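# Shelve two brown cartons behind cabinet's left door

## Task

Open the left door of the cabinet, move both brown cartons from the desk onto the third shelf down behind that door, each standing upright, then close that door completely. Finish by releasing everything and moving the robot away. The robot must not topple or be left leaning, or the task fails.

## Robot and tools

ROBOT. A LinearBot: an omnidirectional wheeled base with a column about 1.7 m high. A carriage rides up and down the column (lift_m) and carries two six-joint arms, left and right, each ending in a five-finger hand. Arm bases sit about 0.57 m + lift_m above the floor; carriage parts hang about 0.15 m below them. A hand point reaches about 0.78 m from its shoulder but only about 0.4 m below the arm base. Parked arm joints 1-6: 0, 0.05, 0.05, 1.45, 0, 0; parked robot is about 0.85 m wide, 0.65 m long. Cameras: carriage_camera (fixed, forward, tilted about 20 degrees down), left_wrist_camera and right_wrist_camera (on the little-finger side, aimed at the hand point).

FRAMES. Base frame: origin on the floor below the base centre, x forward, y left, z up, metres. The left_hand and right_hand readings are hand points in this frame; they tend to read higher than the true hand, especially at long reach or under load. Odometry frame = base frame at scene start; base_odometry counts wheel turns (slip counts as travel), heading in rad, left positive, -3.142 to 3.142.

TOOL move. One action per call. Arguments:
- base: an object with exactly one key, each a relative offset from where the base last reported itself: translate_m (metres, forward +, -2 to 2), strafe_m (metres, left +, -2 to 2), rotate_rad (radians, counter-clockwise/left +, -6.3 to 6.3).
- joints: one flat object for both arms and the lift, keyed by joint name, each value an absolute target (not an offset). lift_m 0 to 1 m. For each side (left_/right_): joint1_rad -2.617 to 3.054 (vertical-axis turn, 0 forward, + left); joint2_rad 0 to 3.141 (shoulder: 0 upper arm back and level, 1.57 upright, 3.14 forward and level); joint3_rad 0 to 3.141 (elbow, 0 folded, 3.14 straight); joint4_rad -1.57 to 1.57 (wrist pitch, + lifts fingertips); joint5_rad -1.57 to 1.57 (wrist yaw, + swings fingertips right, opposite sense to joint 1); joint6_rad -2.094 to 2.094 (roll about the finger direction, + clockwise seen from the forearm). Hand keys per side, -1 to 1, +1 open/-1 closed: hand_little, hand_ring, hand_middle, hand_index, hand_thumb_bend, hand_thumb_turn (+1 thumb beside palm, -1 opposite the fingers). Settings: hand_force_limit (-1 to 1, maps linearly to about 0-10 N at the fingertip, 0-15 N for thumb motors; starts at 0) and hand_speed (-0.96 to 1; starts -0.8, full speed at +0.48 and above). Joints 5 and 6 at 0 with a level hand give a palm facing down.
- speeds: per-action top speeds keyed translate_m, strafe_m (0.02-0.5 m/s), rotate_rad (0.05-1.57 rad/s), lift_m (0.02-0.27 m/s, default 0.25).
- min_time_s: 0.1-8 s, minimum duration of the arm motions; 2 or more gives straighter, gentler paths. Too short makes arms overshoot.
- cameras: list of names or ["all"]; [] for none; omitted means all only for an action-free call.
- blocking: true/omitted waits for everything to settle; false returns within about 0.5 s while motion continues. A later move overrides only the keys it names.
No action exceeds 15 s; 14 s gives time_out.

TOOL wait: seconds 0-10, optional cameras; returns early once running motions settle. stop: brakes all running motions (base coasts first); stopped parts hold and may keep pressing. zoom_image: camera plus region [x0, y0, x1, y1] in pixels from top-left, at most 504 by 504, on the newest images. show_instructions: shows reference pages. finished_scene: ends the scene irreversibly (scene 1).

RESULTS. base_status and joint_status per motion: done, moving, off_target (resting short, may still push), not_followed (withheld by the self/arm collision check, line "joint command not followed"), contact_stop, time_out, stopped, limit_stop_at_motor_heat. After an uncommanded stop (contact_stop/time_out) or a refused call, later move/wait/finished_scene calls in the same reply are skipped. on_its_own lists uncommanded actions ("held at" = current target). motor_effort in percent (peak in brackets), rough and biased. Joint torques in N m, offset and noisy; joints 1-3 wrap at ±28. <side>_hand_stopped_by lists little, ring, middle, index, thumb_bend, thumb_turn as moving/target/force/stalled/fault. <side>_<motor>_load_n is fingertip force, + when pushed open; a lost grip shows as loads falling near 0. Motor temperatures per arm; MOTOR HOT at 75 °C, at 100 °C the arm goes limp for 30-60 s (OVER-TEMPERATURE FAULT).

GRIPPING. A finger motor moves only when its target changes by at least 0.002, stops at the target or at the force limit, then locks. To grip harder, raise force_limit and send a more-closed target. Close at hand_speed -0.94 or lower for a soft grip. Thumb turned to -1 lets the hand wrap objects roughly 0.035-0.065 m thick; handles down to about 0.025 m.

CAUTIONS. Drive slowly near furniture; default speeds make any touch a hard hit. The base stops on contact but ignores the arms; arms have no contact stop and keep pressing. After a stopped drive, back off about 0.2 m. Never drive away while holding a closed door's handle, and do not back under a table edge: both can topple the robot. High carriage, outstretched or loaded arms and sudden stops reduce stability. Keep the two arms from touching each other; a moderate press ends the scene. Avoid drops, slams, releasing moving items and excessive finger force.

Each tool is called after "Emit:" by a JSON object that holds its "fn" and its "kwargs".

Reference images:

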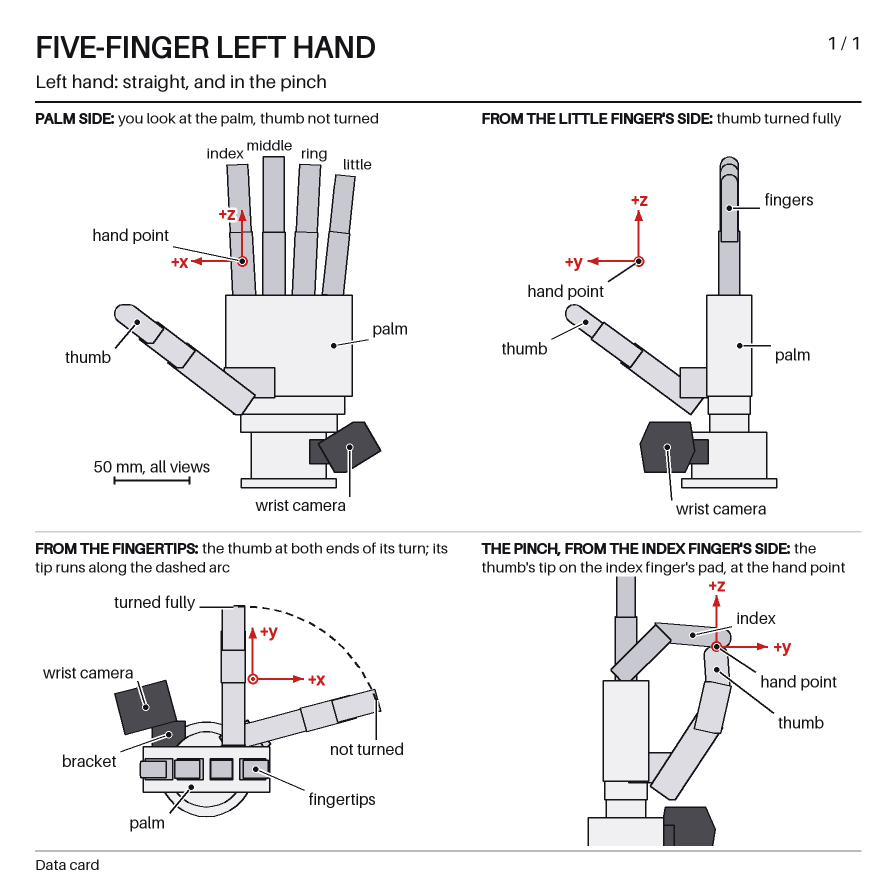

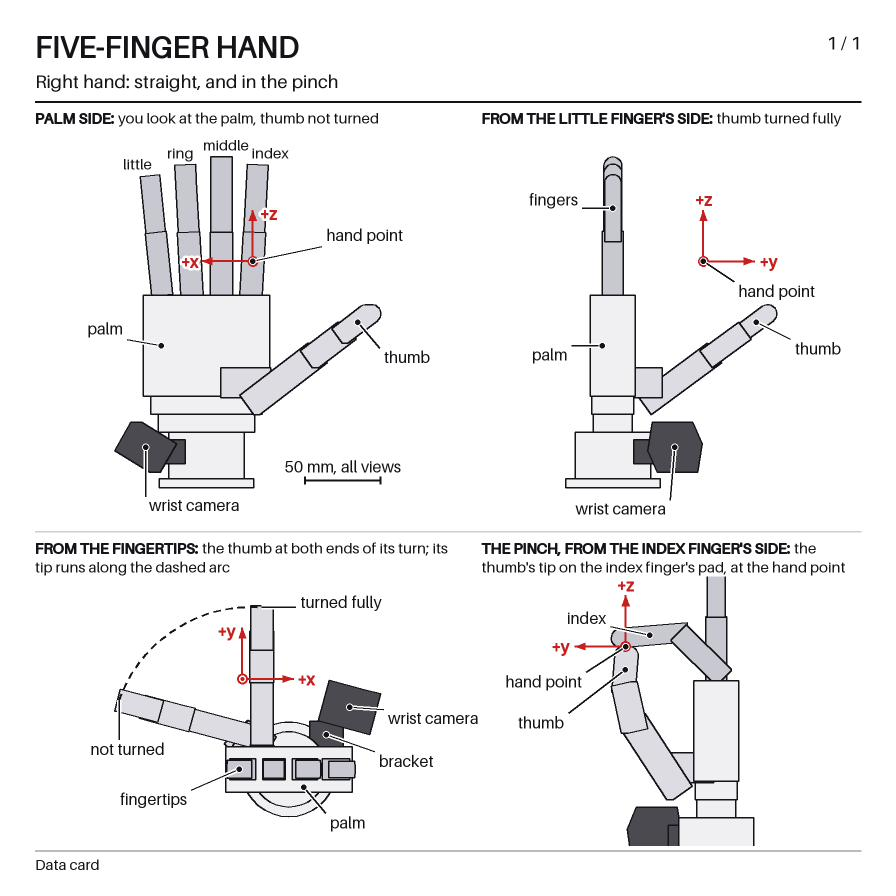

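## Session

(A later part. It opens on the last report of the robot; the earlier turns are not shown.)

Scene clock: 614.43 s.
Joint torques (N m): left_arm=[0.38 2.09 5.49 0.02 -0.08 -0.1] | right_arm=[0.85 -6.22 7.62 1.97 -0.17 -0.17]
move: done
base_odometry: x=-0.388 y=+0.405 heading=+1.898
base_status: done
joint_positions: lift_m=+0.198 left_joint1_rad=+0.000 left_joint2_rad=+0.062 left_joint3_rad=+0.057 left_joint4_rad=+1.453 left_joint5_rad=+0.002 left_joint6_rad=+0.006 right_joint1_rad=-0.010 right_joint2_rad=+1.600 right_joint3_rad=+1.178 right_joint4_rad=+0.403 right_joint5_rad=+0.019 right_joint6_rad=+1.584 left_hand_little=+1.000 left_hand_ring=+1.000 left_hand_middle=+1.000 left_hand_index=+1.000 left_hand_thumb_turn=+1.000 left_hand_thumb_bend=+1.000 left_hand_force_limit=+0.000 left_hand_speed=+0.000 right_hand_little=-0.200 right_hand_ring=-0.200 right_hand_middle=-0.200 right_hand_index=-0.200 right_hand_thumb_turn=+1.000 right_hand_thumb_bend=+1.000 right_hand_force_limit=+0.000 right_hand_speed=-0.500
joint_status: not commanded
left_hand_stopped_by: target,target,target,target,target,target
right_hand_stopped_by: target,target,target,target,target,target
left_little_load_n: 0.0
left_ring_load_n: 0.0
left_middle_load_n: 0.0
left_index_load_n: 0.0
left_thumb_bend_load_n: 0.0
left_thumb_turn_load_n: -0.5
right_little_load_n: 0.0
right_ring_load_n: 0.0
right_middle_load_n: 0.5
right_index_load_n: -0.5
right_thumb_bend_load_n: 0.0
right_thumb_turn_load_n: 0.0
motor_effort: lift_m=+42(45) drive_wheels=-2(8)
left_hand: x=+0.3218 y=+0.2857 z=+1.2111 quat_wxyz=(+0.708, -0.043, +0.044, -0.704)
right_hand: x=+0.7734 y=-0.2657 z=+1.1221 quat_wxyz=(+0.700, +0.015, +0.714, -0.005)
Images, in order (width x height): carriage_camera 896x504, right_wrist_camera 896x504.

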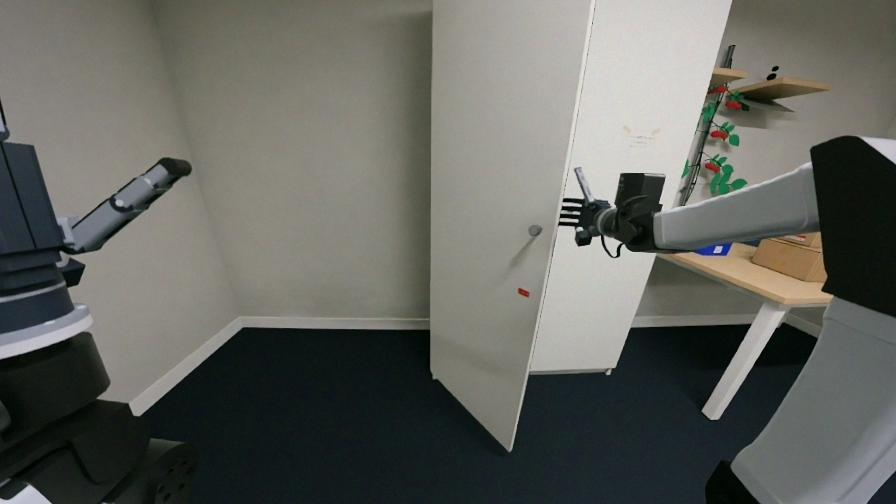

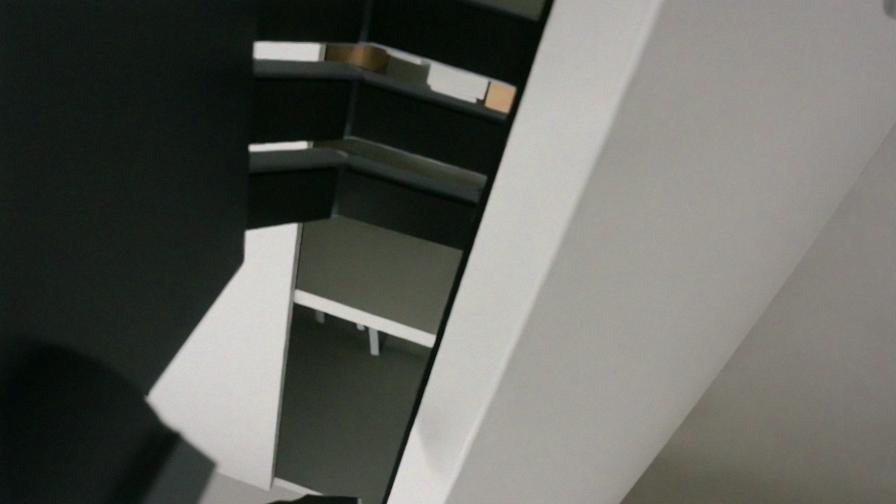

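Emit:
{"fn": "move", "kwargs": {"base": {"strafe_m": 0.06}, "speeds": {"strafe_m": 0.06}}}

Emit:
{"fn": "move", "kwargs": {"base": {"translate_m": -0.035}, "speeds": {"translate_m": 0.05}}}

Emit:
{"fn": "move", "kwargs": {"base": {"strafe_m": 0.07}, "speeds": {"strafe_m": 0.06}}}

Emit:
{"fn": "move", "kwargs": {"base": {"translate_m": -0.03}, "speeds": {"translate_m": 0.05}, "cameras": ["carriage_camera", "right_wrist_camera"]}}

Scene clock: 618.97 s.
Joint torques (N m): left_arm=[0.42 2 5.52 0.07 -0.06 -0.08] | right_arm=[2.99 -6.17 7.68 1.84 -0.77 -0.74]
move: done
base_odometry: x=-0.444 y=+0.385 heading=+1.898
base_status: done
joint_positions: lift_m=+0.198 left_joint1_rad=+0.000 left_joint2_rad=+0.062 left_joint3_rad=+0.057 left_joint4_rad=+1.453 left_joint5_rad=+0.002 left_joint6_rad=+0.006 right_joint1_rad=-0.036 right_joint2_rad=+1.600 right_joint3_rad=+1.178 right_joint4_rad=+0.421 right_joint5_rad=+0.085 right_joint6_rad=+1.634 left_hand_little=+1.000 left_hand_ring=+1.000 left_hand_middle=+1.000 left_hand_index=+1.000 left_hand_thumb_turn=+1.000 left_hand_thumb_bend=+1.000 left_hand_force_limit=+0.000 left_hand_speed=+0.000 right_hand_little=-0.200 right_hand_ring=-0.200 right_hand_middle=-0.200 right_hand_index=-0.200 right_hand_thumb_turn=+1.000 right_hand_thumb_bend=+1.000 right_hand_force_limit=+0.000 right_hand_speed=-0.500
joint_status: not commanded
left_hand_stopped_by: target,target,target,target,target,target
right_hand_stopped_by: target,target,target,target,target,target
left_little_load_n: 0.0
left_ring_load_n: 0.0
left_middle_load_n: 0.0
left_index_load_n: 0.0
left_thumb_bend_load_n: 0.0
left_thumb_turn_load_n: 0.0
right_little_load_n: 0.0
right_ring_load_n: 0.0
right_middle_load_n: 0.5
right_index_load_n: 0.0
right_thumb_bend_load_n: 0.5
right_thumb_turn_load_n: 1.0
motor_effort: lift_m=+43(45) drive_wheels=+2(10)
left_hand: x=+0.3218 y=+0.2857 z=+1.2111 quat_wxyz=(+0.708, -0.043, +0.044, -0.704)
right_hand: x=+0.7767 y=-0.2950 z=+1.1298 quat_wxyz=(+0.707, +0.065, +0.704, -0.020)
pictures: none

Scene clock: 620.17 s.
Joint torques (N m): left_arm=[0.4 2.07 5.26 0.04 -0.05 -0.01] | right_arm=[0.54 -6.17 7.73 1.95 -0.18 -0.21]
move: done
base_odometry: x=-0.433 y=+0.352 heading=+1.898
base_status: done
joint_positions: lift_m=+0.198 left_joint1_rad=+0.000 left_joint2_rad=+0.062 left_joint3_rad=+0.057 left_joint4_rad=+1.454 left_joint5_rad=+0.002 left_joint6_rad=+0.006 right_joint1_rad=-0.007 right_joint2_rad=+1.600 right_joint3_rad=+1.179 right_joint4_rad=+0.404 right_joint5_rad=+0.018 right_joint6_rad=+1.584 left_hand_little=+1.000 left_hand_ring=+1.000 left_hand_middle=+1.000 left_hand_index=+1.000 left_hand_thumb_turn=+1.000 left_hand_thumb_bend=+1.000 left_hand_force_limit=+0.000 left_hand_speed=+0.000 right_hand_little=-0.200 right_hand_ring=-0.200 right_hand_middle=-0.200 right_hand_index=-0.200 right_hand_thumb_turn=+1.000 right_hand_thumb_bend=+1.000 right_hand_force_limit=+0.000 right_hand_speed=-0.500
joint_status: not commanded
left_hand_stopped_by: target,target,target,target,target,target
right_hand_stopped_by: target,target,target,target,target,target
left_little_load_n: 0.0
left_ring_load_n: 0.0
left_middle_load_n: 0.0
left_index_load_n: 0.0
left_thumb_bend_load_n: 0.0
left_thumb_turn_load_n: 0.0
right_little_load_n: 0.0
right_ring_load_n: 0.0
right_middle_load_n: 0.0
right_index_load_n: 0.0
right_thumb_bend_load_n: 0.0
right_thumb_turn_load_n: 0.0
motor_effort: lift_m=+43(45) drive_wheels=-2(12)
left_hand: x=+0.3217 y=+0.2857 z=+1.2112 quat_wxyz=(+0.708, -0.043, +0.044, -0.704)
right_hand: x=+0.7732 y=-0.2642 z=+1.1226 quat_wxyz=(+0.701, +0.014, +0.713, -0.004)
pictures: none

Scene clock: 621.87 s.
Joint torques (N m): left_arm=[0.5 2.19 5.53 0.03 -0.05 -0.06] | right_arm=[0.73 -6.46 7.77 2.02 -0.19 -0.11]
move: done
base_odometry: x=-0.500 y=+0.330 heading=+1.898
base_status: done
joint_positions: lift_m=+0.198 left_joint1_rad=+0.000 left_joint2_rad=+0.062 left_joint3_rad=+0.056 left_joint4_rad=+1.453 left_joint5_rad=+0.001 left_joint6_rad=+0.006 right_joint1_rad=-0.007 right_joint2_rad=+1.600 right_joint3_rad=+1.179 right_joint4_rad=+0.402 right_joint5_rad=+0.018 right_joint6_rad=+1.585 left_hand_little=+1.000 left_hand_ring=+1.000 left_hand_middle=+1.000 left_hand_index=+1.000 left_hand_thumb_turn=+1.000 left_hand_thumb_bend=+1.000 left_hand_force_limit=+0.000 left_hand_speed=+0.000 right_hand_little=-0.200 right_hand_ring=-0.200 right_hand_middle=-0.200 right_hand_index=-0.200 right_hand_thumb_turn=+1.000 right_hand_thumb_bend=+1.000 right_hand_force_limit=+0.000 right_hand_speed=-0.500
joint_status: not commanded
left_hand_stopped_by: target,target,target,target,target,target
right_hand_stopped_by: target,target,target,target,target,target
left_little_load_n: 0.0
left_ring_load_n: 0.0
left_middle_load_n: 0.0
left_index_load_n: 0.0
left_thumb_bend_load_n: 0.0
left_thumb_turn_load_n: 0.0
right_little_load_n: 0.0
right_ring_load_n: 0.0
right_middle_load_n: 0.0
right_index_load_n: 0.0
right_thumb_bend_load_n: 0.0
right_thumb_turn_load_n: 0.0
motor_effort: lift_m=+43(45) drive_wheels=+2(8)
left_hand: x=+0.3221 y=+0.2858 z=+1.2109 quat_wxyz=(+0.708, -0.043, +0.044, -0.704)
right_hand: x=+0.7733 y=-0.2643 z=+1.1220 quat_wxyz=(+0.700, +0.014, +0.714, -0.004)
pictures: none

Scene clock: 622.97 s.
Joint torques (N m): left_arm=[0.24 2.28 5.56 0.03 -0.06 -0.09] | right_arm=[0.58 -6.16 7.75 2.02 -0.15 -0.17]
move: done
base_odometry: x=-0.490 y=+0.301 heading=+1.898
base_status: done
joint_positions: lift_m=+0.198 left_joint1_rad=+0.000 left_joint2_rad=+0.062 left_joint3_rad=+0.056 left_joint4_rad=+1.454 left_joint5_rad=+0.001 left_joint6_rad=+0.006 right_joint1_rad=-0.007 right_joint2_rad=+1.600 right_joint3_rad=+1.179 right_joint4_rad=+0.395 right_joint5_rad=+0.017 right_joint6_rad=+1.584 left_hand_little=+1.000 left_hand_ring=+1.000 left_hand_middle=+1.000 left_hand_index=+1.000 left_hand_thumb_turn=+1.000 left_hand_thumb_bend=+1.000 left_hand_force_limit=+0.000 left_hand_speed=+0.000 right_hand_little=-0.200 right_hand_ring=-0.200 right_hand_middle=-0.200 right_hand_index=-0.200 right_hand_thumb_turn=+1.000 right_hand_thumb_bend=+1.000 right_hand_force_limit=+0.000 right_hand_speed=-0.500
joint_status: not commanded
left_hand_stopped_by: target,target,target,target,target,target
right_hand_stopped_by: target,target,target,target,target,target
left_little_load_n: 0.0
left_ring_load_n: 0.0
left_middle_load_n: -0.5
left_index_load_n: -0.5
left_thumb_bend_load_n: 0.0
left_thumb_turn_load_n: 0.0
right_little_load_n: 0.0
right_ring_load_n: 0.0
right_middle_load_n: 0.0
right_index_load_n: 0.0
right_thumb_bend_load_n: 0.0
right_thumb_turn_load_n: 0.0
motor_effort: lift_m=+44(45) drive_wheels=-2(9)
left_hand: x=+0.3218 y=+0.2858 z=+1.2110 quat_wxyz=(+0.708, -0.043, +0.044, -0.704)
right_hand: x=+0.7734 y=-0.2641 z=+1.1203 quat_wxyz=(+0.698, +0.013, +0.716, -0.004)
Images, in order (width x height): carriage_camera 896x504, right_wrist_camera 896x504.

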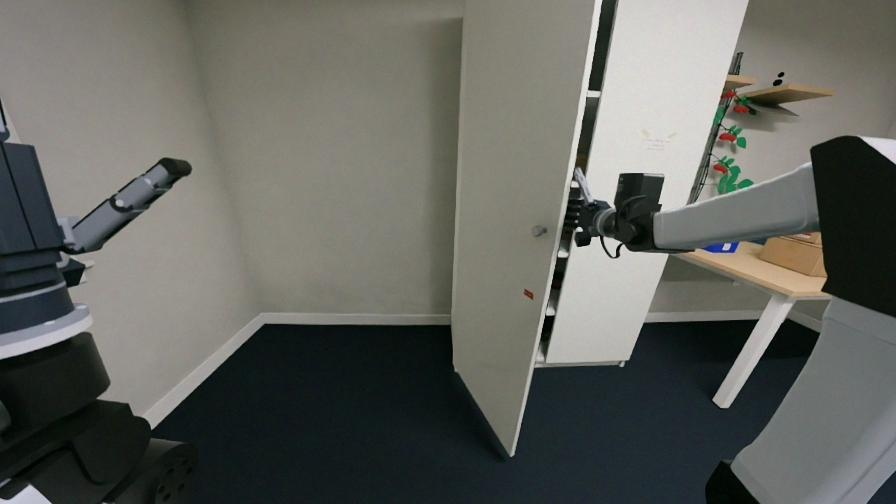

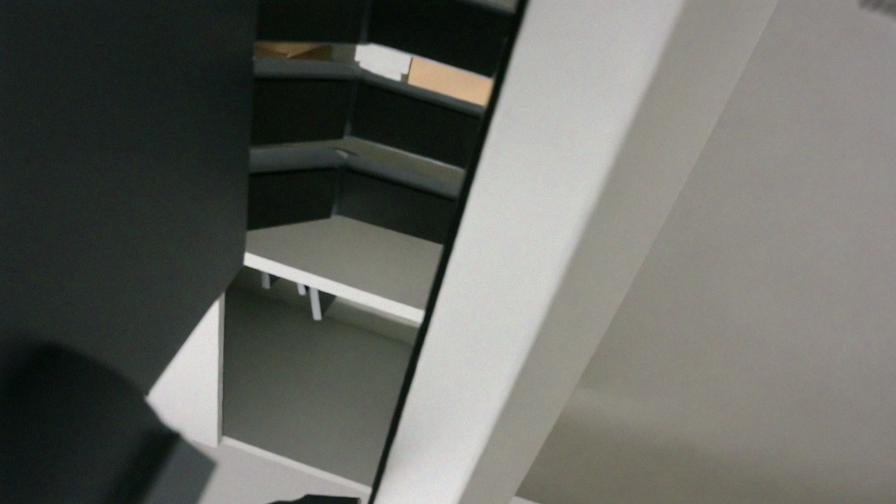

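Emit:
{"fn": "move", "kwargs": {"base": {"strafe_m": 0.1}, "speeds": {"strafe_m": 0.06}}}

Emit:
{"fn": "move", "kwargs": {"base": {"translate_m": -0.02}, "speeds": {"translate_m": 0.05}}}

Emit:
{"fn": "move", "kwargs": {"base": {"strafe_m": 0.1}, "speeds": {"strafe_m": 0.06}, "cameras": ["carriage_camera", "right_wrist_camera"]}}

Scene clock: 629.20 s.
Joint torques (N m): left_arm=[0.46 2.07 5.81 0.07 -0.03 -0.09] | right_arm=[0.51 -6.16 7.69 2.03 -0.19 -0.14]
move: done
base_odometry: x=-0.585 y=+0.269 heading=+1.898
base_status: done
joint_positions: lift_m=+0.198 left_joint1_rad=+0.000 left_joint2_rad=+0.062 left_joint3_rad=+0.056 left_joint4_rad=+1.453 left_joint5_rad=+0.001 left_joint6_rad=+0.006 right_joint1_rad=-0.007 right_joint2_rad=+1.600 right_joint3_rad=+1.179 right_joint4_rad=+0.395 right_joint5_rad=+0.018 right_joint6_rad=+1.584 left_hand_little=+1.000 left_hand_ring=+1.000 left_hand_middle=+1.000 left_hand_index=+1.000 left_hand_thumb_turn=+1.000 left_hand_thumb_bend=+1.000 left_hand_force_limit=+0.000 left_hand_speed=+0.000 right_hand_little=-0.200 right_hand_ring=-0.200 right_hand_middle=-0.200 right_hand_index=-0.200 right_hand_thumb_turn=+1.000 right_hand_thumb_bend=+1.000 right_hand_force_limit=+0.000 right_hand_speed=-0.500
joint_status: not commanded
left_hand_stopped_by: target,target,target,target,target,target
right_hand_stopped_by: target,target,target,target,target,target
left_little_load_n: 0.0
left_ring_load_n: 0.0
left_middle_load_n: 0.0
left_index_load_n: 0.0
left_thumb_bend_load_n: 0.0
left_thumb_turn_load_n: 0.0
right_little_load_n: 0.0
right_ring_load_n: 0.0
right_middle_load_n: 0.0
right_index_load_n: 0.0
right_thumb_bend_load_n: -0.5
right_thumb_turn_load_n: 0.0
motor_effort: lift_m=+43(45) drive_wheels=+2(10)
left_hand: x=+0.3219 y=+0.2858 z=+1.2109 quat_wxyz=(+0.708, -0.043, +0.044, -0.704)
right_hand: x=+0.7735 y=-0.2643 z=+1.1203 quat_wxyz=(+0.698, +0.014, +0.716, -0.004)
pictures: none

Scene clock: 630.10 s.
Joint torques (N m): left_arm=[0.23 2 5.6 0.03 -0.1 -0.1] | right_arm=[0.51 -6.08 7.62 2.04 -0.23 -0.12]
move: done
base_odometry: x=-0.579 y=+0.250 heading=+1.898
base_status: done
joint_positions: lift_m=+0.198 left_joint1_rad=+0.000 left_joint2_rad=+0.062 left_joint3_rad=+0.056 left_joint4_rad=+1.454 left_joint5_rad=+0.001 left_joint6_rad=+0.006 right_joint1_rad=-0.007 right_joint2_rad=+1.600 right_joint3_rad=+1.179 right_joint4_rad=+0.395 right_joint5_rad=+0.022 right_joint6_rad=+1.584 left_hand_little=+1.000 left_hand_ring=+1.000 left_hand_middle=+1.000 left_hand_index=+1.000 left_hand_thumb_turn=+1.000 left_hand_thumb_bend=+1.000 left_hand_force_limit=+0.000 left_hand_speed=+0.000 right_hand_little=-0.200 right_hand_ring=-0.200 right_hand_middle=-0.200 right_hand_index=-0.200 right_hand_thumb_turn=+1.000 right_hand_thumb_bend=+1.000 right_hand_force_limit=+0.000 right_hand_speed=-0.500
joint_status: not commanded
left_hand_stopped_by: target,target,target,target,target,target
right_hand_stopped_by: target,target,target,target,target,target
left_little_load_n: 0.0
left_ring_load_n: 0.0
left_middle_load_n: 0.0
left_index_load_n: 0.0
left_thumb_bend_load_n: 0.0
left_thumb_turn_load_n: 0.0
right_little_load_n: 0.0
right_ring_load_n: 0.0
right_middle_load_n: 0.0
right_index_load_n: 0.0
right_thumb_bend_load_n: 0.0
right_thumb_turn_load_n: 0.0
motor_effort: lift_m=+44(44) drive_wheels=-1(9)
left_hand: x=+0.3216 y=+0.2858 z=+1.2110 quat_wxyz=(+0.708, -0.043, +0.044, -0.704)
right_hand: x=+0.7737 y=-0.2651 z=+1.1200 quat_wxyz=(+0.698, +0.015, +0.716, -0.006)
pictures: none

Scene clock: 632.30 s.
Joint torques (N m): left_arm=[0.35 2.21 5.5 0.08 -0.13 -0.04] | right_arm=[0.7 -6.37 7.71 2.03 -0.14 -0.13]
move: done
base_odometry: x=-0.673 y=+0.218 heading=+1.898
base_status: done
joint_positions: lift_m=+0.198 left_joint1_rad=+0.000 left_joint2_rad=+0.062 left_joint3_rad=+0.056 left_joint4_rad=+1.453 left_joint5_rad=+0.001 left_joint6_rad=+0.006 right_joint1_rad=-0.007 right_joint2_rad=+1.600 right_joint3_rad=+1.179 right_joint4_rad=+0.395 right_joint5_rad=+0.019 right_joint6_rad=+1.583 left_hand_little=+1.000 left_hand_ring=+1.000 left_hand_middle=+1.000 left_hand_index=+1.000 left_hand_thumb_turn=+1.000 left_hand_thumb_bend=+1.000 left_hand_force_limit=+0.000 left_hand_speed=+0.000 right_hand_little=-0.200 right_hand_ring=-0.200 right_hand_middle=-0.200 right_hand_index=-0.200 right_hand_thumb_turn=+1.000 right_hand_thumb_bend=+1.000 right_hand_force_limit=+0.000 right_hand_speed=-0.500
joint_status: not commanded
left_hand_stopped_by: target,target,target,target,target,target
right_hand_stopped_by: target,target,target,target,target,target
left_little_load_n: 0.0
left_ring_load_n: 0.5
left_middle_load_n: 0.0
left_index_load_n: 0.0
left_thumb_bend_load_n: 0.0
left_thumb_turn_load_n: 0.0
right_little_load_n: 0.0
right_ring_load_n: 0.0
right_middle_load_n: 0.0
right_index_load_n: 0.0
right_thumb_bend_load_n: 0.0
right_thumb_turn_load_n: 0.0
motor_effort: lift_m=+44(45) drive_wheels=+1(10)
left_hand: x=+0.3219 y=+0.2858 z=+1.2109 quat_wxyz=(+0.708, -0.043, +0.044, -0.704)
right_hand: x=+0.7736 y=-0.2645 z=+1.1200 quat_wxyz=(+0.698, +0.014, +0.716, -0.005)
Images, in order (width x height): carriage_camera 896x504, right_wrist_camera 896x504.

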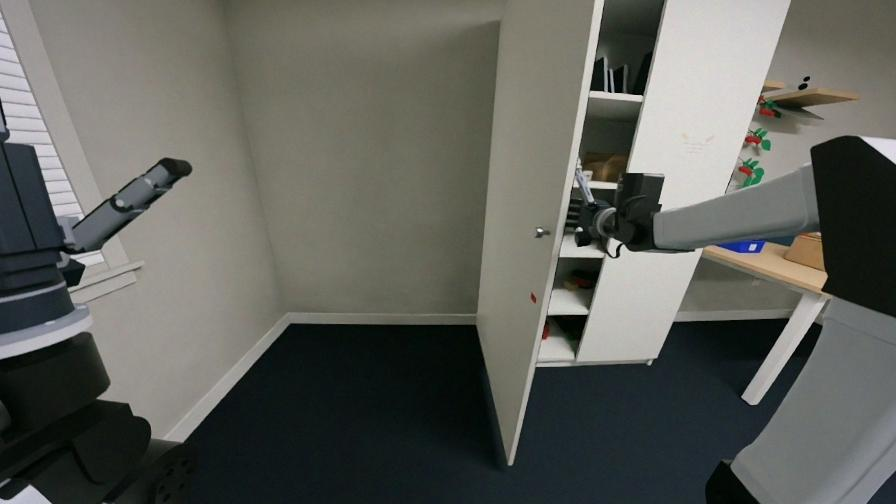

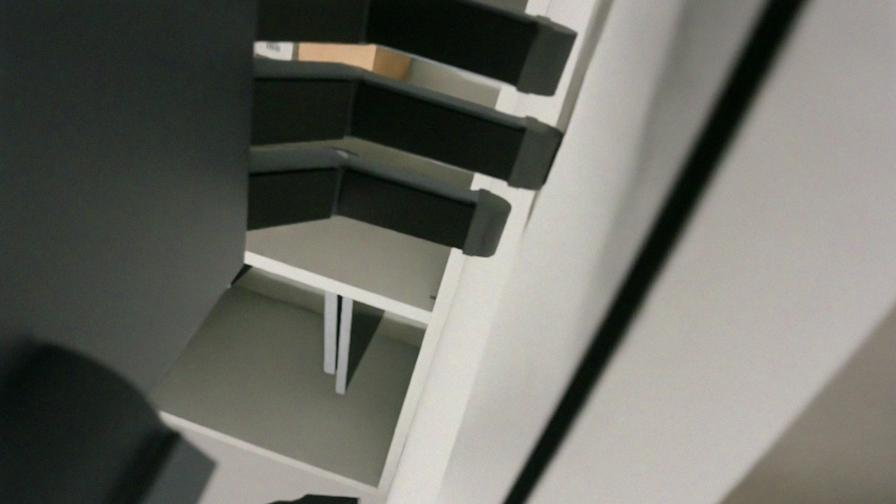

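Emit:
{"fn": "move", "kwargs": {"base": {"strafe_m": 0.15}, "speeds": {"strafe_m": 0.08}, "cameras": ["carriage_camera"]}}

Emit:
{"fn": "move", "kwargs": {"base": {"strafe_m": 0.12}, "speeds": {"strafe_m": 0.08}, "cameras": ["carriage_camera", "right_wrist_camera"]}}

Scene clock: 641.23 s.
Joint torques (N m): left_arm=[0.08 2.4 5.64 -0.03 -0.07 -0.15] | right_arm=[0.66 -6.23 7.58 2.03 -0.14 -0.16]
move: done
base_odometry: x=-0.815 y=+0.169 heading=+1.899
base_status: done
joint_positions: lift_m=+0.198 left_joint1_rad=+0.000 left_joint2_rad=+0.062 left_joint3_rad=+0.056 left_joint4_rad=+1.453 left_joint5_rad=+0.001 left_joint6_rad=+0.006 right_joint1_rad=-0.007 right_joint2_rad=+1.600 right_joint3_rad=+1.179 right_joint4_rad=+0.395 right_joint5_rad=+0.019 right_joint6_rad=+1.583 left_hand_little=+1.000 left_hand_ring=+1.000 left_hand_middle=+1.000 left_hand_index=+1.000 left_hand_thumb_turn=+1.000 left_hand_thumb_bend=+1.000 left_hand_force_limit=+0.000 left_hand_speed=+0.000 right_hand_little=-0.200 right_hand_ring=-0.200 right_hand_middle=-0.200 right_hand_index=-0.200 right_hand_thumb_turn=+1.000 right_hand_thumb_bend=+1.000 right_hand_force_limit=+0.000 right_hand_speed=-0.500
joint_status: not commanded
left_hand_stopped_by: target,target,target,target,target,target
right_hand_stopped_by: target,target,target,target,target,target
left_little_load_n: 0.0
left_ring_load_n: 0.0
left_middle_load_n: 0.0
left_index_load_n: 0.0
left_thumb_bend_load_n: 0.0
left_thumb_turn_load_n: 0.0
right_little_load_n: 0.0
right_ring_load_n: 0.0
right_middle_load_n: 0.0
right_index_load_n: 0.0
right_thumb_bend_load_n: 0.0
right_thumb_turn_load_n: 0.0
motor_effort: lift_m=+43(44) drive_wheels=-3(13)
left_hand: x=+0.3219 y=+0.2858 z=+1.2109 quat_wxyz=(+0.708, -0.043, +0.044, -0.704)
right_hand: x=+0.7735 y=-0.2644 z=+1.1200 quat_wxyz=(+0.698, +0.013, +0.716, -0.005)
Images, in order (width x height): carriage_camera 896x504.

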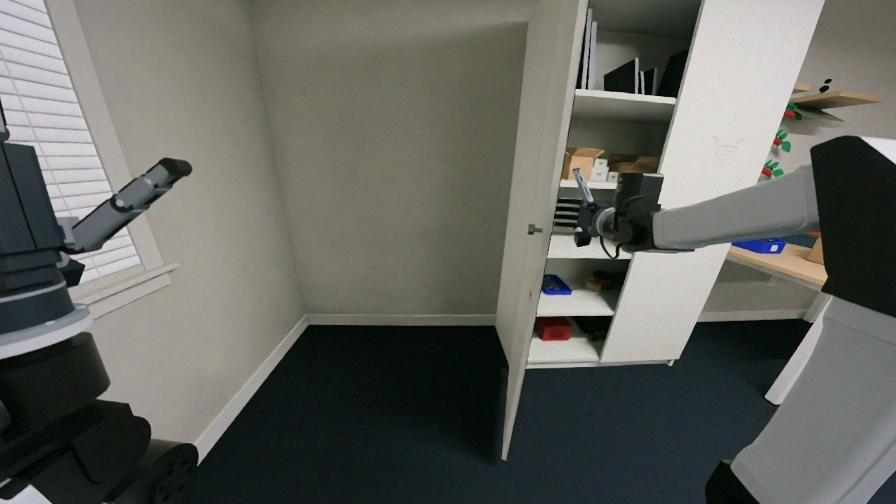

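Scene clock: 643.47 s.
Joint torques (N m): left_arm=[0.5 2.17 5.46 -0.01 -0.1 -0.06] | right_arm=[7.43 -6.26 7.64 2.02 -2.63 -0.16]
move: done
base_odometry: x=-0.929 y=+0.130 heading=+1.899
base_status: done
joint_positions: lift_m=+0.198 left_joint1_rad=+0.000 left_joint2_rad=+0.062 left_joint3_rad=+0.056 left_joint4_rad=+1.453 left_joint5_rad=+0.001 left_joint6_rad=+0.006 right_joint1_rad=-0.089 right_joint2_rad=+1.600 right_joint3_rad=+1.179 right_joint4_rad=+0.395 right_joint5_rad=+0.288 right_joint6_rad=+1.583 left_hand_little=+1.000 left_hand_ring=+1.000 left_hand_middle=+1.000 left_hand_index=+1.000 left_hand_thumb_turn=+1.000 left_hand_thumb_bend=+1.000 left_hand_force_limit=+0.000 left_hand_speed=+0.000 right_hand_little=-0.200 right_hand_ring=-0.200 right_hand_middle=-0.200 right_hand_index=-0.200 right_hand_thumb_turn=+1.000 right_hand_thumb_bend=+1.000 right_hand_force_limit=+0.000 right_hand_speed=-0.500
joint_status: not commanded
left_hand_stopped_by: target,target,target,target,target,target
right_hand_stopped_by: target,target,target,target,target,target
left_little_load_n: 0.0
left_ring_load_n: 0.0
left_middle_load_n: 0.0
left_index_load_n: 0.0
left_thumb_bend_load_n: 0.0
left_thumb_turn_load_n: 0.0
right_little_load_n: 0.0
right_ring_load_n: 0.0
right_middle_load_n: 4.0
right_index_load_n: 0.0
right_thumb_bend_load_n: 0.0
right_thumb_turn_load_n: 0.0
motor_effort: lift_m=+43(45) drive_wheels=+3(12)
left_hand: x=+0.3219 y=+0.2858 z=+1.2109 quat_wxyz=(+0.708, -0.043, +0.044, -0.704)
right_hand: x=+0.7790 y=-0.3635 z=+1.1198 quat_wxyz=(+0.686, +0.136, +0.703, -0.129)
Images, in order (width x height): carriage_camera 896x504, right_wrist_camera 896x504.

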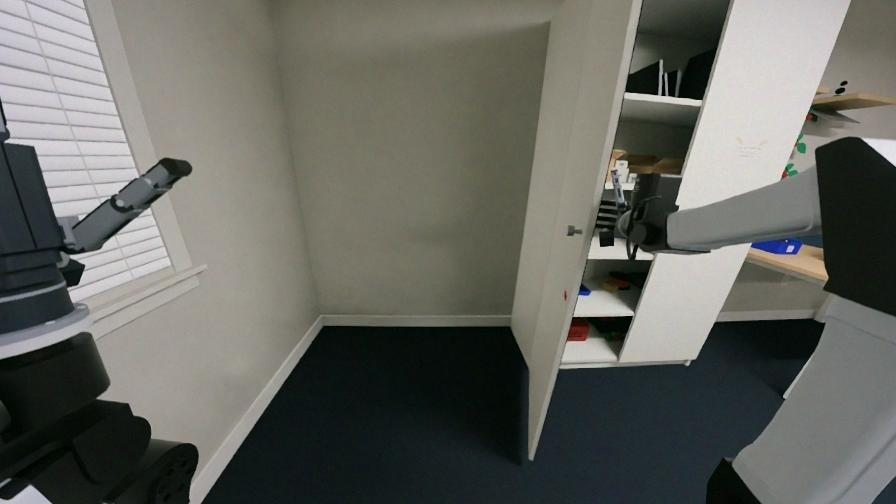

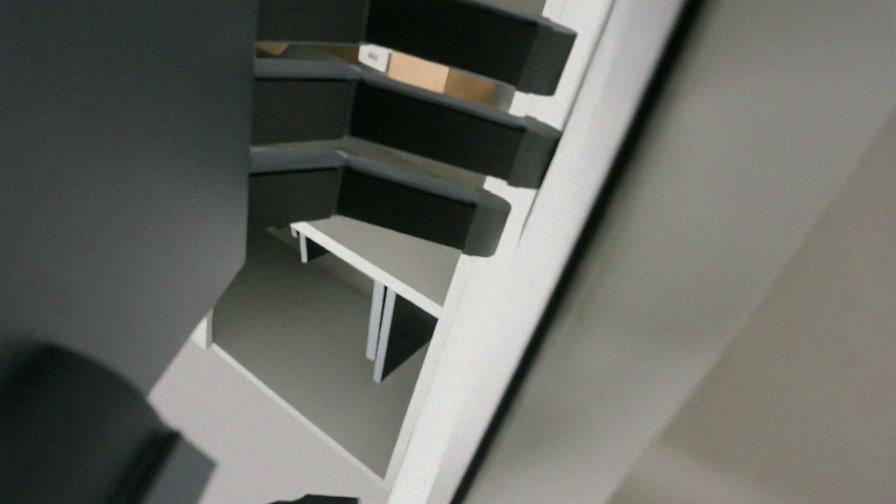

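Emit:
{"fn": "move", "kwargs": {"base": {"strafe_m": -0.16}, "speeds": {"strafe_m": 0.08}, "joints": {"right_hand_index": 1, "right_hand_middle": 1, "right_hand_ring": 1, "right_hand_little": 1, "right_hand_speed": 0}}}

Emit:
{"fn": "move", "kwargs": {"base": {"translate_m": -0.25}, "speeds": {"translate_m": 0.2}}}

Emit:
{"fn": "move", "kwargs": {"joints": {"right_joint1_rad": 0, "right_joint2_rad": 0.05, "right_joint3_rad": 0.05, "right_joint4_rad": 1.45, "right_joint5_rad": 0, "right_joint6_rad": 0}, "min_time_s": 2.5}}

Emit:
{"fn": "move", "kwargs": {"base": {"strafe_m": -0.5}, "speeds": {"strafe_m": 0.3}, "cameras": ["carriage_camera"]}}

Scene clock: 650.93 s.
Joint torques (N m): left_arm=[0.54 2.24 5.5 0.01 -0.08 -0.08] | right_arm=[0.61 -6.28 7.6 2.12 -0.11 -0.18]
move: done
base_odometry: x=-0.777 y=+0.182 heading=+1.898
base_status: done
joint_positions: lift_m=+0.198 left_joint1_rad=+0.000 left_joint2_rad=+0.062 left_joint3_rad=+0.056 left_joint4_rad=+1.453 left_joint5_rad=+0.001 left_joint6_rad=+0.006 right_joint1_rad=-0.006 right_joint2_rad=+1.600 right_joint3_rad=+1.179 right_joint4_rad=+0.390 right_joint5_rad=+0.014 right_joint6_rad=+1.584 left_hand_little=+1.000 left_hand_ring=+1.000 left_hand_middle=+1.000 left_hand_index=+1.000 left_hand_thumb_turn=+1.000 left_hand_thumb_bend=+1.000 left_hand_force_limit=+0.000 left_hand_speed=+0.000 right_hand_little=+1.000 right_hand_ring=+1.000 right_hand_middle=+1.000 right_hand_index=+1.000 right_hand_thumb_turn=+1.000 right_hand_thumb_bend=+1.000 right_hand_force_limit=+0.000 right_hand_speed=+0.000
joint_status: all done
left_hand_stopped_by: target,target,target,target,target,target
right_hand_stopped_by: target,target,target,target,target,target
left_little_load_n: 0.0
left_ring_load_n: -0.5
left_middle_load_n: 0.0
left_index_load_n: 0.0
left_thumb_bend_load_n: 0.0
left_thumb_turn_load_n: 0.0
right_little_load_n: 0.0
right_ring_load_n: 0.0
right_middle_load_n: 0.0
right_index_load_n: -0.5
right_thumb_bend_load_n: 0.0
right_thumb_turn_load_n: 0.0
motor_effort: lift_m=+43(45) drive_wheels=-3(11)
left_hand: x=+0.3220 y=+0.2858 z=+1.2109 quat_wxyz=(+0.708, -0.043, +0.044, -0.704)
right_hand: x=+0.7733 y=-0.2625 z=+1.1189 quat_wxyz=(+0.696, +0.012, +0.718, -0.002)
pictures: none

Scene clock: 653.27 s.
Joint torques (N m): left_arm=[0.57 2.02 5.6 0.08 -0.1 -0.08] | right_arm=[0.44 -6.13 7.69 2.06 -0.14 -0.17]
move: done
base_odometry: x=-0.697 y=-0.055 heading=+1.898
base_status: done
joint_positions: lift_m=+0.198 left_joint1_rad=+0.000 left_joint2_rad=+0.062 left_joint3_rad=+0.056 left_joint4_rad=+1.454 left_joint5_rad=+0.001 left_joint6_rad=+0.006 right_joint1_rad=-0.006 right_joint2_rad=+1.600 right_joint3_rad=+1.179 right_joint4_rad=+0.394 right_joint5_rad=+0.014 right_joint6_rad=+1.584 left_hand_little=+1.000 left_hand_ring=+1.000 left_hand_middle=+1.000 left_hand_index=+1.000 left_hand_thumb_turn=+1.000 left_hand_thumb_bend=+1.000 left_hand_force_limit=+0.000 left_hand_speed=+0.000 right_hand_little=+1.000 right_hand_ring=+1.000 right_hand_middle=+1.000 right_hand_index=+1.000 right_hand_thumb_turn=+1.000 right_hand_thumb_bend=+1.000 right_hand_force_limit=+0.000 right_hand_speed=+0.000
joint_status: not commanded
left_hand_stopped_by: target,target,target,target,target,target
right_hand_stopped_by: target,target,target,target,target,target
left_little_load_n: 0.0
left_ring_load_n: 0.0
left_middle_load_n: 0.0
left_index_load_n: 0.0
left_thumb_bend_load_n: 0.0
left_thumb_turn_load_n: 0.0
right_little_load_n: 0.0
right_ring_load_n: 0.0
right_middle_load_n: 0.0
right_index_load_n: 0.0
right_thumb_bend_load_n: 0.0
right_thumb_turn_load_n: 0.0
motor_effort: lift_m=+43(45) drive_wheels=-3(13)
left_hand: x=+0.3217 y=+0.2858 z=+1.2110 quat_wxyz=(+0.708, -0.043, +0.044, -0.704)
right_hand: x=+0.7732 y=-0.2625 z=+1.1198 quat_wxyz=(+0.697, +0.012, +0.717, -0.002)
pictures: none

Scene clock: 656.17 s.
Joint torques (N m): left_arm=[0.35 2.13 5.71 0.03 -0.05 -0.09] | right_arm=[0.43 3 3.74 0.14 -0.13 -0.15]
move: done
base_odometry: x=-0.697 y=-0.055 heading=+1.898
base_status: not commanded
joint_positions: lift_m=+0.198 left_joint1_rad=+0.000 left_joint2_rad=+0.062 left_joint3_rad=+0.056 left_joint4_rad=+1.453 left_joint5_rad=+0.001 left_joint6_rad=+0.006 right_joint1_rad=-0.006 right_joint2_rad=+0.057 right_joint3_rad=+0.057 right_joint4_rad=+1.438 right_joint5_rad=+0.014 right_joint6_rad=+0.015 left_hand_little=+1.000 left_hand_ring=+1.000 left_hand_middle=+1.000 left_hand_index=+1.000 left_hand_thumb_turn=+1.000 left_hand_thumb_bend=+1.000 left_hand_force_limit=+0.000 left_hand_speed=+0.000 right_hand_little=+1.000 right_hand_ring=+1.000 right_hand_middle=+1.000 right_hand_index=+1.000 right_hand_thumb_turn=+1.000 right_hand_thumb_bend=+1.000 right_hand_force_limit=+0.000 right_hand_speed=+0.000
joint_status: all done
left_hand_stopped_by: target,target,target,target,target,target
right_hand_stopped_by: target,target,target,target,target,target
left_little_load_n: 0.0
left_ring_load_n: 0.0
left_middle_load_n: 0.0
left_index_load_n: 0.0
left_thumb_bend_load_n: 0.0
left_thumb_turn_load_n: 0.0
right_little_load_n: 0.0
right_ring_load_n: 0.0
right_middle_load_n: 0.0
right_index_load_n: 0.0
right_thumb_bend_load_n: 0.0
right_thumb_turn_load_n: 0.0
motor_effort: lift_m=+43(45) drive_wheels=-1(2)
left_hand: x=+0.3220 y=+0.2858 z=+1.2109 quat_wxyz=(+0.708, -0.043, +0.044, -0.704)
right_hand: x=+0.3234 y=-0.2880 z=+1.2108 quat_wxyz=(+0.709, -0.041, +0.052, -0.702)
pictures: none

Scene clock: 659.33 s.
Joint torques (N m): left_arm=[0.51 2.14 5.59 0.05 -0.06 -0.1] | right_arm=[0.61 2.99 3.75 0.11 -0.12 -0.18]
move: done
base_odometry: x=-0.223 y=+0.105 heading=+1.898
base_status: done
joint_positions: lift_m=+0.198 left_joint1_rad=+0.000 left_joint2_rad=+0.062 left_joint3_rad=+0.056 left_joint4_rad=+1.453 left_joint5_rad=+0.001 left_joint6_rad=+0.006 right_joint1_rad=-0.005 right_joint2_rad=+0.057 right_joint3_rad=+0.057 right_joint4_rad=+1.440 right_joint5_rad=+0.012 right_joint6_rad=+0.014 left_hand_little=+1.000 left_hand_ring=+1.000 left_hand_middle=+1.000 left_hand_index=+1.000 left_hand_thumb_turn=+1.000 left_hand_thumb_bend=+1.000 left_hand_force_limit=+0.000 left_hand_speed=+0.000 right_hand_little=+1.000 right_hand_ring=+1.000 right_hand_middle=+1.000 right_hand_index=+1.000 right_hand_thumb_turn=+1.000 right_hand_thumb_bend=+1.000 right_hand_force_limit=+0.000 right_hand_speed=+0.000
joint_status: not commanded
left_hand_stopped_by: target,target,target,target,target,target
right_hand_stopped_by: target,target,target,target,target,target
left_little_load_n: 0.0
left_ring_load_n: 0.0
left_middle_load_n: 0.0
left_index_load_n: 0.0
left_thumb_bend_load_n: 0.0
left_thumb_turn_load_n: 0.0
right_little_load_n: 0.0
right_ring_load_n: 0.0
right_middle_load_n: 0.0
right_index_load_n: 0.0
right_thumb_bend_load_n: 0.0
right_thumb_turn_load_n: 0.0
motor_effort: lift_m=+44(44) drive_wheels=-4(12)
left_hand: x=+0.3220 y=+0.2858 z=+1.2109 quat_wxyz=(+0.708, -0.043, +0.044, -0.704)
right_hand: x=+0.3233 y=-0.2876 z=+1.2106 quat_wxyz=(+0.708, -0.042, +0.051, -0.703)
Images, in order (width x height): carriage_camera 896x504.

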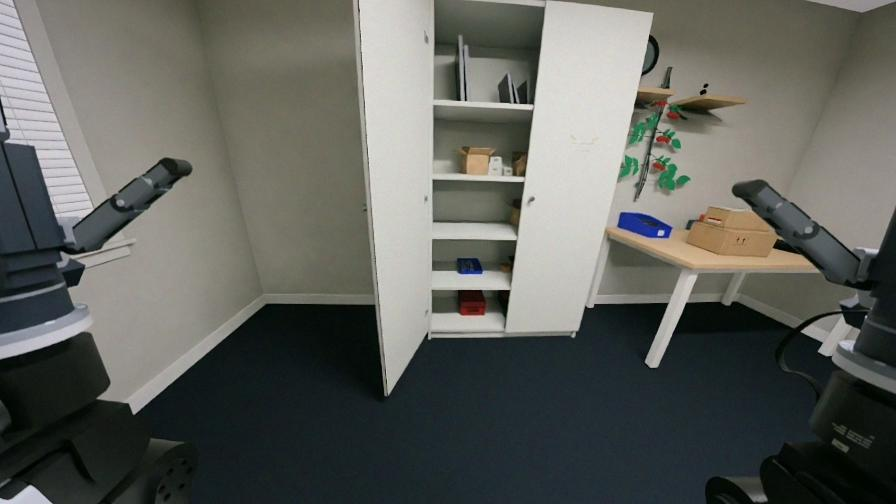

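Emit:
{"fn": "zoom_image", "kwargs": {"camera": "carriage_camera", "region": [350, 0, 600, 400]}}

Emit:
{"fn": "zoom_image", "kwargs": {"camera": "carriage_camera", "region": [420, 80, 560, 350]}}

Emit:
{"fn": "zoom_image", "kwargs": {"camera": "carriage_camera", "region": [600, 180, 850, 300]}}

Scaled by 1.260 from the camera's image (finer frame: 1280x720).

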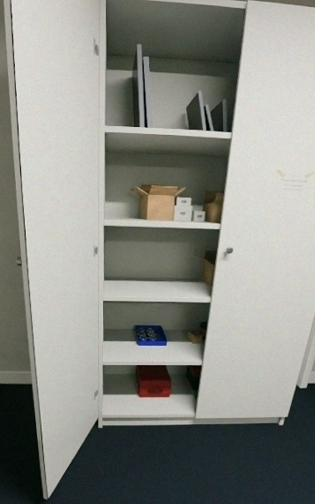

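Scaled by 1.867 from the camera's image (finer frame: 1280x720).

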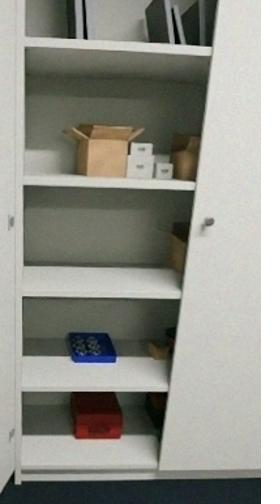

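Scaled by 2.016 from the camera's image (finer frame: 1280x720).

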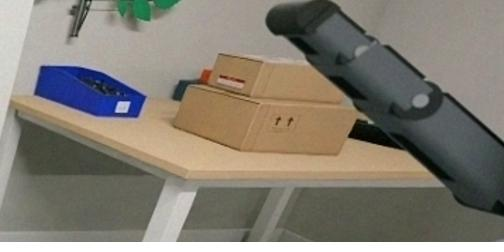

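Emit:
{"fn": "move", "kwargs": {"base": {"strafe_m": -1.5}, "speeds": {"strafe_m": 0.35}, "joints": {"lift_m": 0.3}}}

Emit:
{"fn": "move", "kwargs": {"base": {"translate_m": 0.5}, "speeds": {"translate_m": 0.3}, "cameras": ["carriage_camera"]}}

Emit:
{"fn": "zoom_image", "kwargs": {"camera": "carriage_camera", "region": [300, 150, 600, 400]}}

Scene clock: 686.63 s.
Joint torques (N m): left_arm=[0.44 2.4 5.82 0.04 -0.05 -0.09] | right_arm=[0.32 3.34 4.22 0.11 -0.13 -0.17]
move: done
base_odometry: x=+1.198 y=+0.587 heading=+1.898
base_status: done
joint_positions: lift_m=+0.300 left_joint1_rad=+0.000 left_joint2_rad=+0.060 left_joint3_rad=+0.054 left_joint4_rad=+1.452 left_joint5_rad=+0.001 left_joint6_rad=+0.006 right_joint1_rad=-0.005 right_joint2_rad=+0.053 right_joint3_rad=+0.051 right_joint4_rad=+1.441 right_joint5_rad=+0.011 right_joint6_rad=+0.013 left_hand_little=+1.000 left_hand_ring=+1.000 left_hand_middle=+1.000 left_hand_index=+1.000 left_hand_thumb_turn=+1.000 left_hand_thumb_bend=+1.000 left_hand_force_limit=+0.000 left_hand_speed=+0.000 right_hand_little=+1.000 right_hand_ring=+1.000 right_hand_middle=+1.000 right_hand_index=+1.000 right_hand_thumb_turn=+1.000 right_hand_thumb_bend=+1.000 right_hand_force_limit=+0.000 right_hand_speed=+0.000
joint_status: all done
left_hand_stopped_by: target,target,target,target,target,target
right_hand_stopped_by: target,target,target,target,target,target
left_little_load_n: -0.5
left_ring_load_n: 0.0
left_middle_load_n: 0.0
left_index_load_n: 0.0
left_thumb_bend_load_n: 0.0
left_thumb_turn_load_n: 0.0
right_little_load_n: 0.0
right_ring_load_n: 0.0
right_middle_load_n: 0.5
right_index_load_n: 0.0
right_thumb_bend_load_n: 0.0
right_thumb_turn_load_n: 0.0
motor_effort: lift_m=+43(53) drive_wheels=-4(14)
left_hand: x=+0.3220 y=+0.2858 z=+1.3123 quat_wxyz=(+0.708, -0.043, +0.044, -0.704)
right_hand: x=+0.3231 y=-0.2874 z=+1.3113 quat_wxyz=(+0.708, -0.042, +0.050, -0.703)
pictures: none

Scene clock: 689.80 s.
Joint torques (N m): left_arm=[0.65 2.13 5.67 0.05 -0.05 -0.07] | right_arm=[0.34 3.33 4.12 -0.04 -0.11 -0.21]
move: done
base_odometry: x=+1.038 y=+1.061 heading=+1.897
base_status: done
joint_positions: lift_m=+0.300 left_joint1_rad=+0.000 left_joint2_rad=+0.060 left_joint3_rad=+0.054 left_joint4_rad=+1.449 left_joint5_rad=+0.001 left_joint6_rad=+0.006 right_joint1_rad=-0.005 right_joint2_rad=+0.053 right_joint3_rad=+0.051 right_joint4_rad=+1.449 right_joint5_rad=+0.011 right_joint6_rad=+0.013 left_hand_little=+1.000 left_hand_ring=+1.000 left_hand_middle=+1.000 left_hand_index=+1.000 left_hand_thumb_turn=+1.000 left_hand_thumb_bend=+1.000 left_hand_force_limit=+0.000 left_hand_speed=+0.000 right_hand_little=+1.000 right_hand_ring=+1.000 right_hand_middle=+1.000 right_hand_index=+1.000 right_hand_thumb_turn=+1.000 right_hand_thumb_bend=+1.000 right_hand_force_limit=+0.000 right_hand_speed=+0.000
joint_status: not commanded
left_hand_stopped_by: target,target,target,target,target,target
right_hand_stopped_by: target,target,target,target,target,target
left_little_load_n: 0.0
left_ring_load_n: 0.0
left_middle_load_n: 0.0
left_index_load_n: 0.0
left_thumb_bend_load_n: 0.0
left_thumb_turn_load_n: 0.0
right_little_load_n: 0.0
right_ring_load_n: 0.0
right_middle_load_n: -0.5
right_index_load_n: 0.0
right_thumb_bend_load_n: 0.0
right_thumb_turn_load_n: 0.0
motor_effort: lift_m=+42(44) drive_wheels=-5(15)
left_hand: x=+0.3229 y=+0.2858 z=+1.3120 quat_wxyz=(+0.708, -0.045, +0.045, -0.704)
right_hand: x=+0.3213 y=-0.2874 z=+1.3119 quat_wxyz=(+0.709, -0.040, +0.048, -0.703)
Images, in order (width x height): carriage_camera 896x504.

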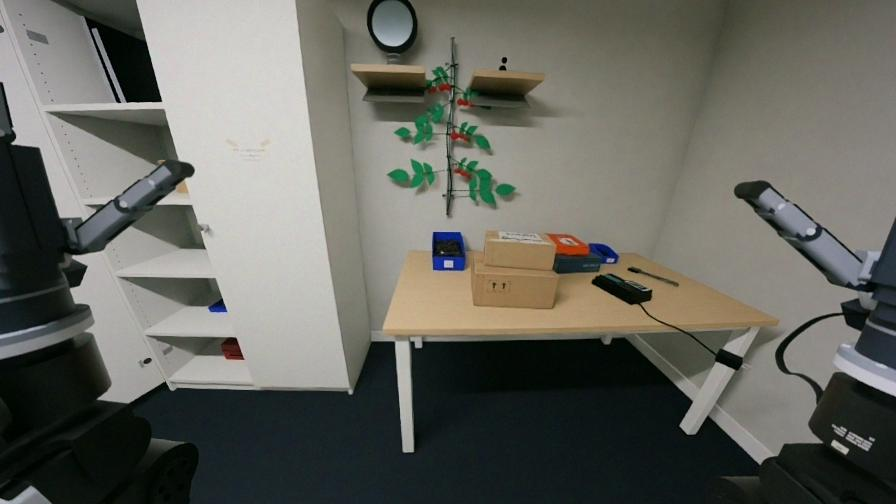

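Scaled by 1.680 from the camera's image (finer frame: 1280x720).

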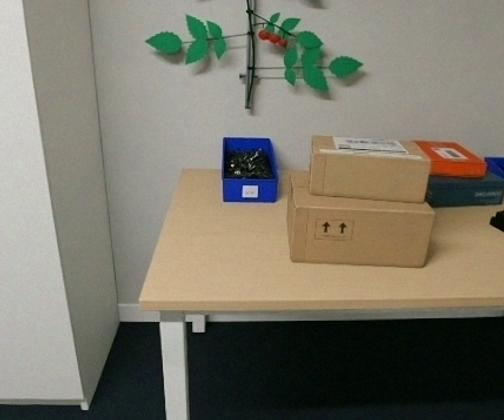

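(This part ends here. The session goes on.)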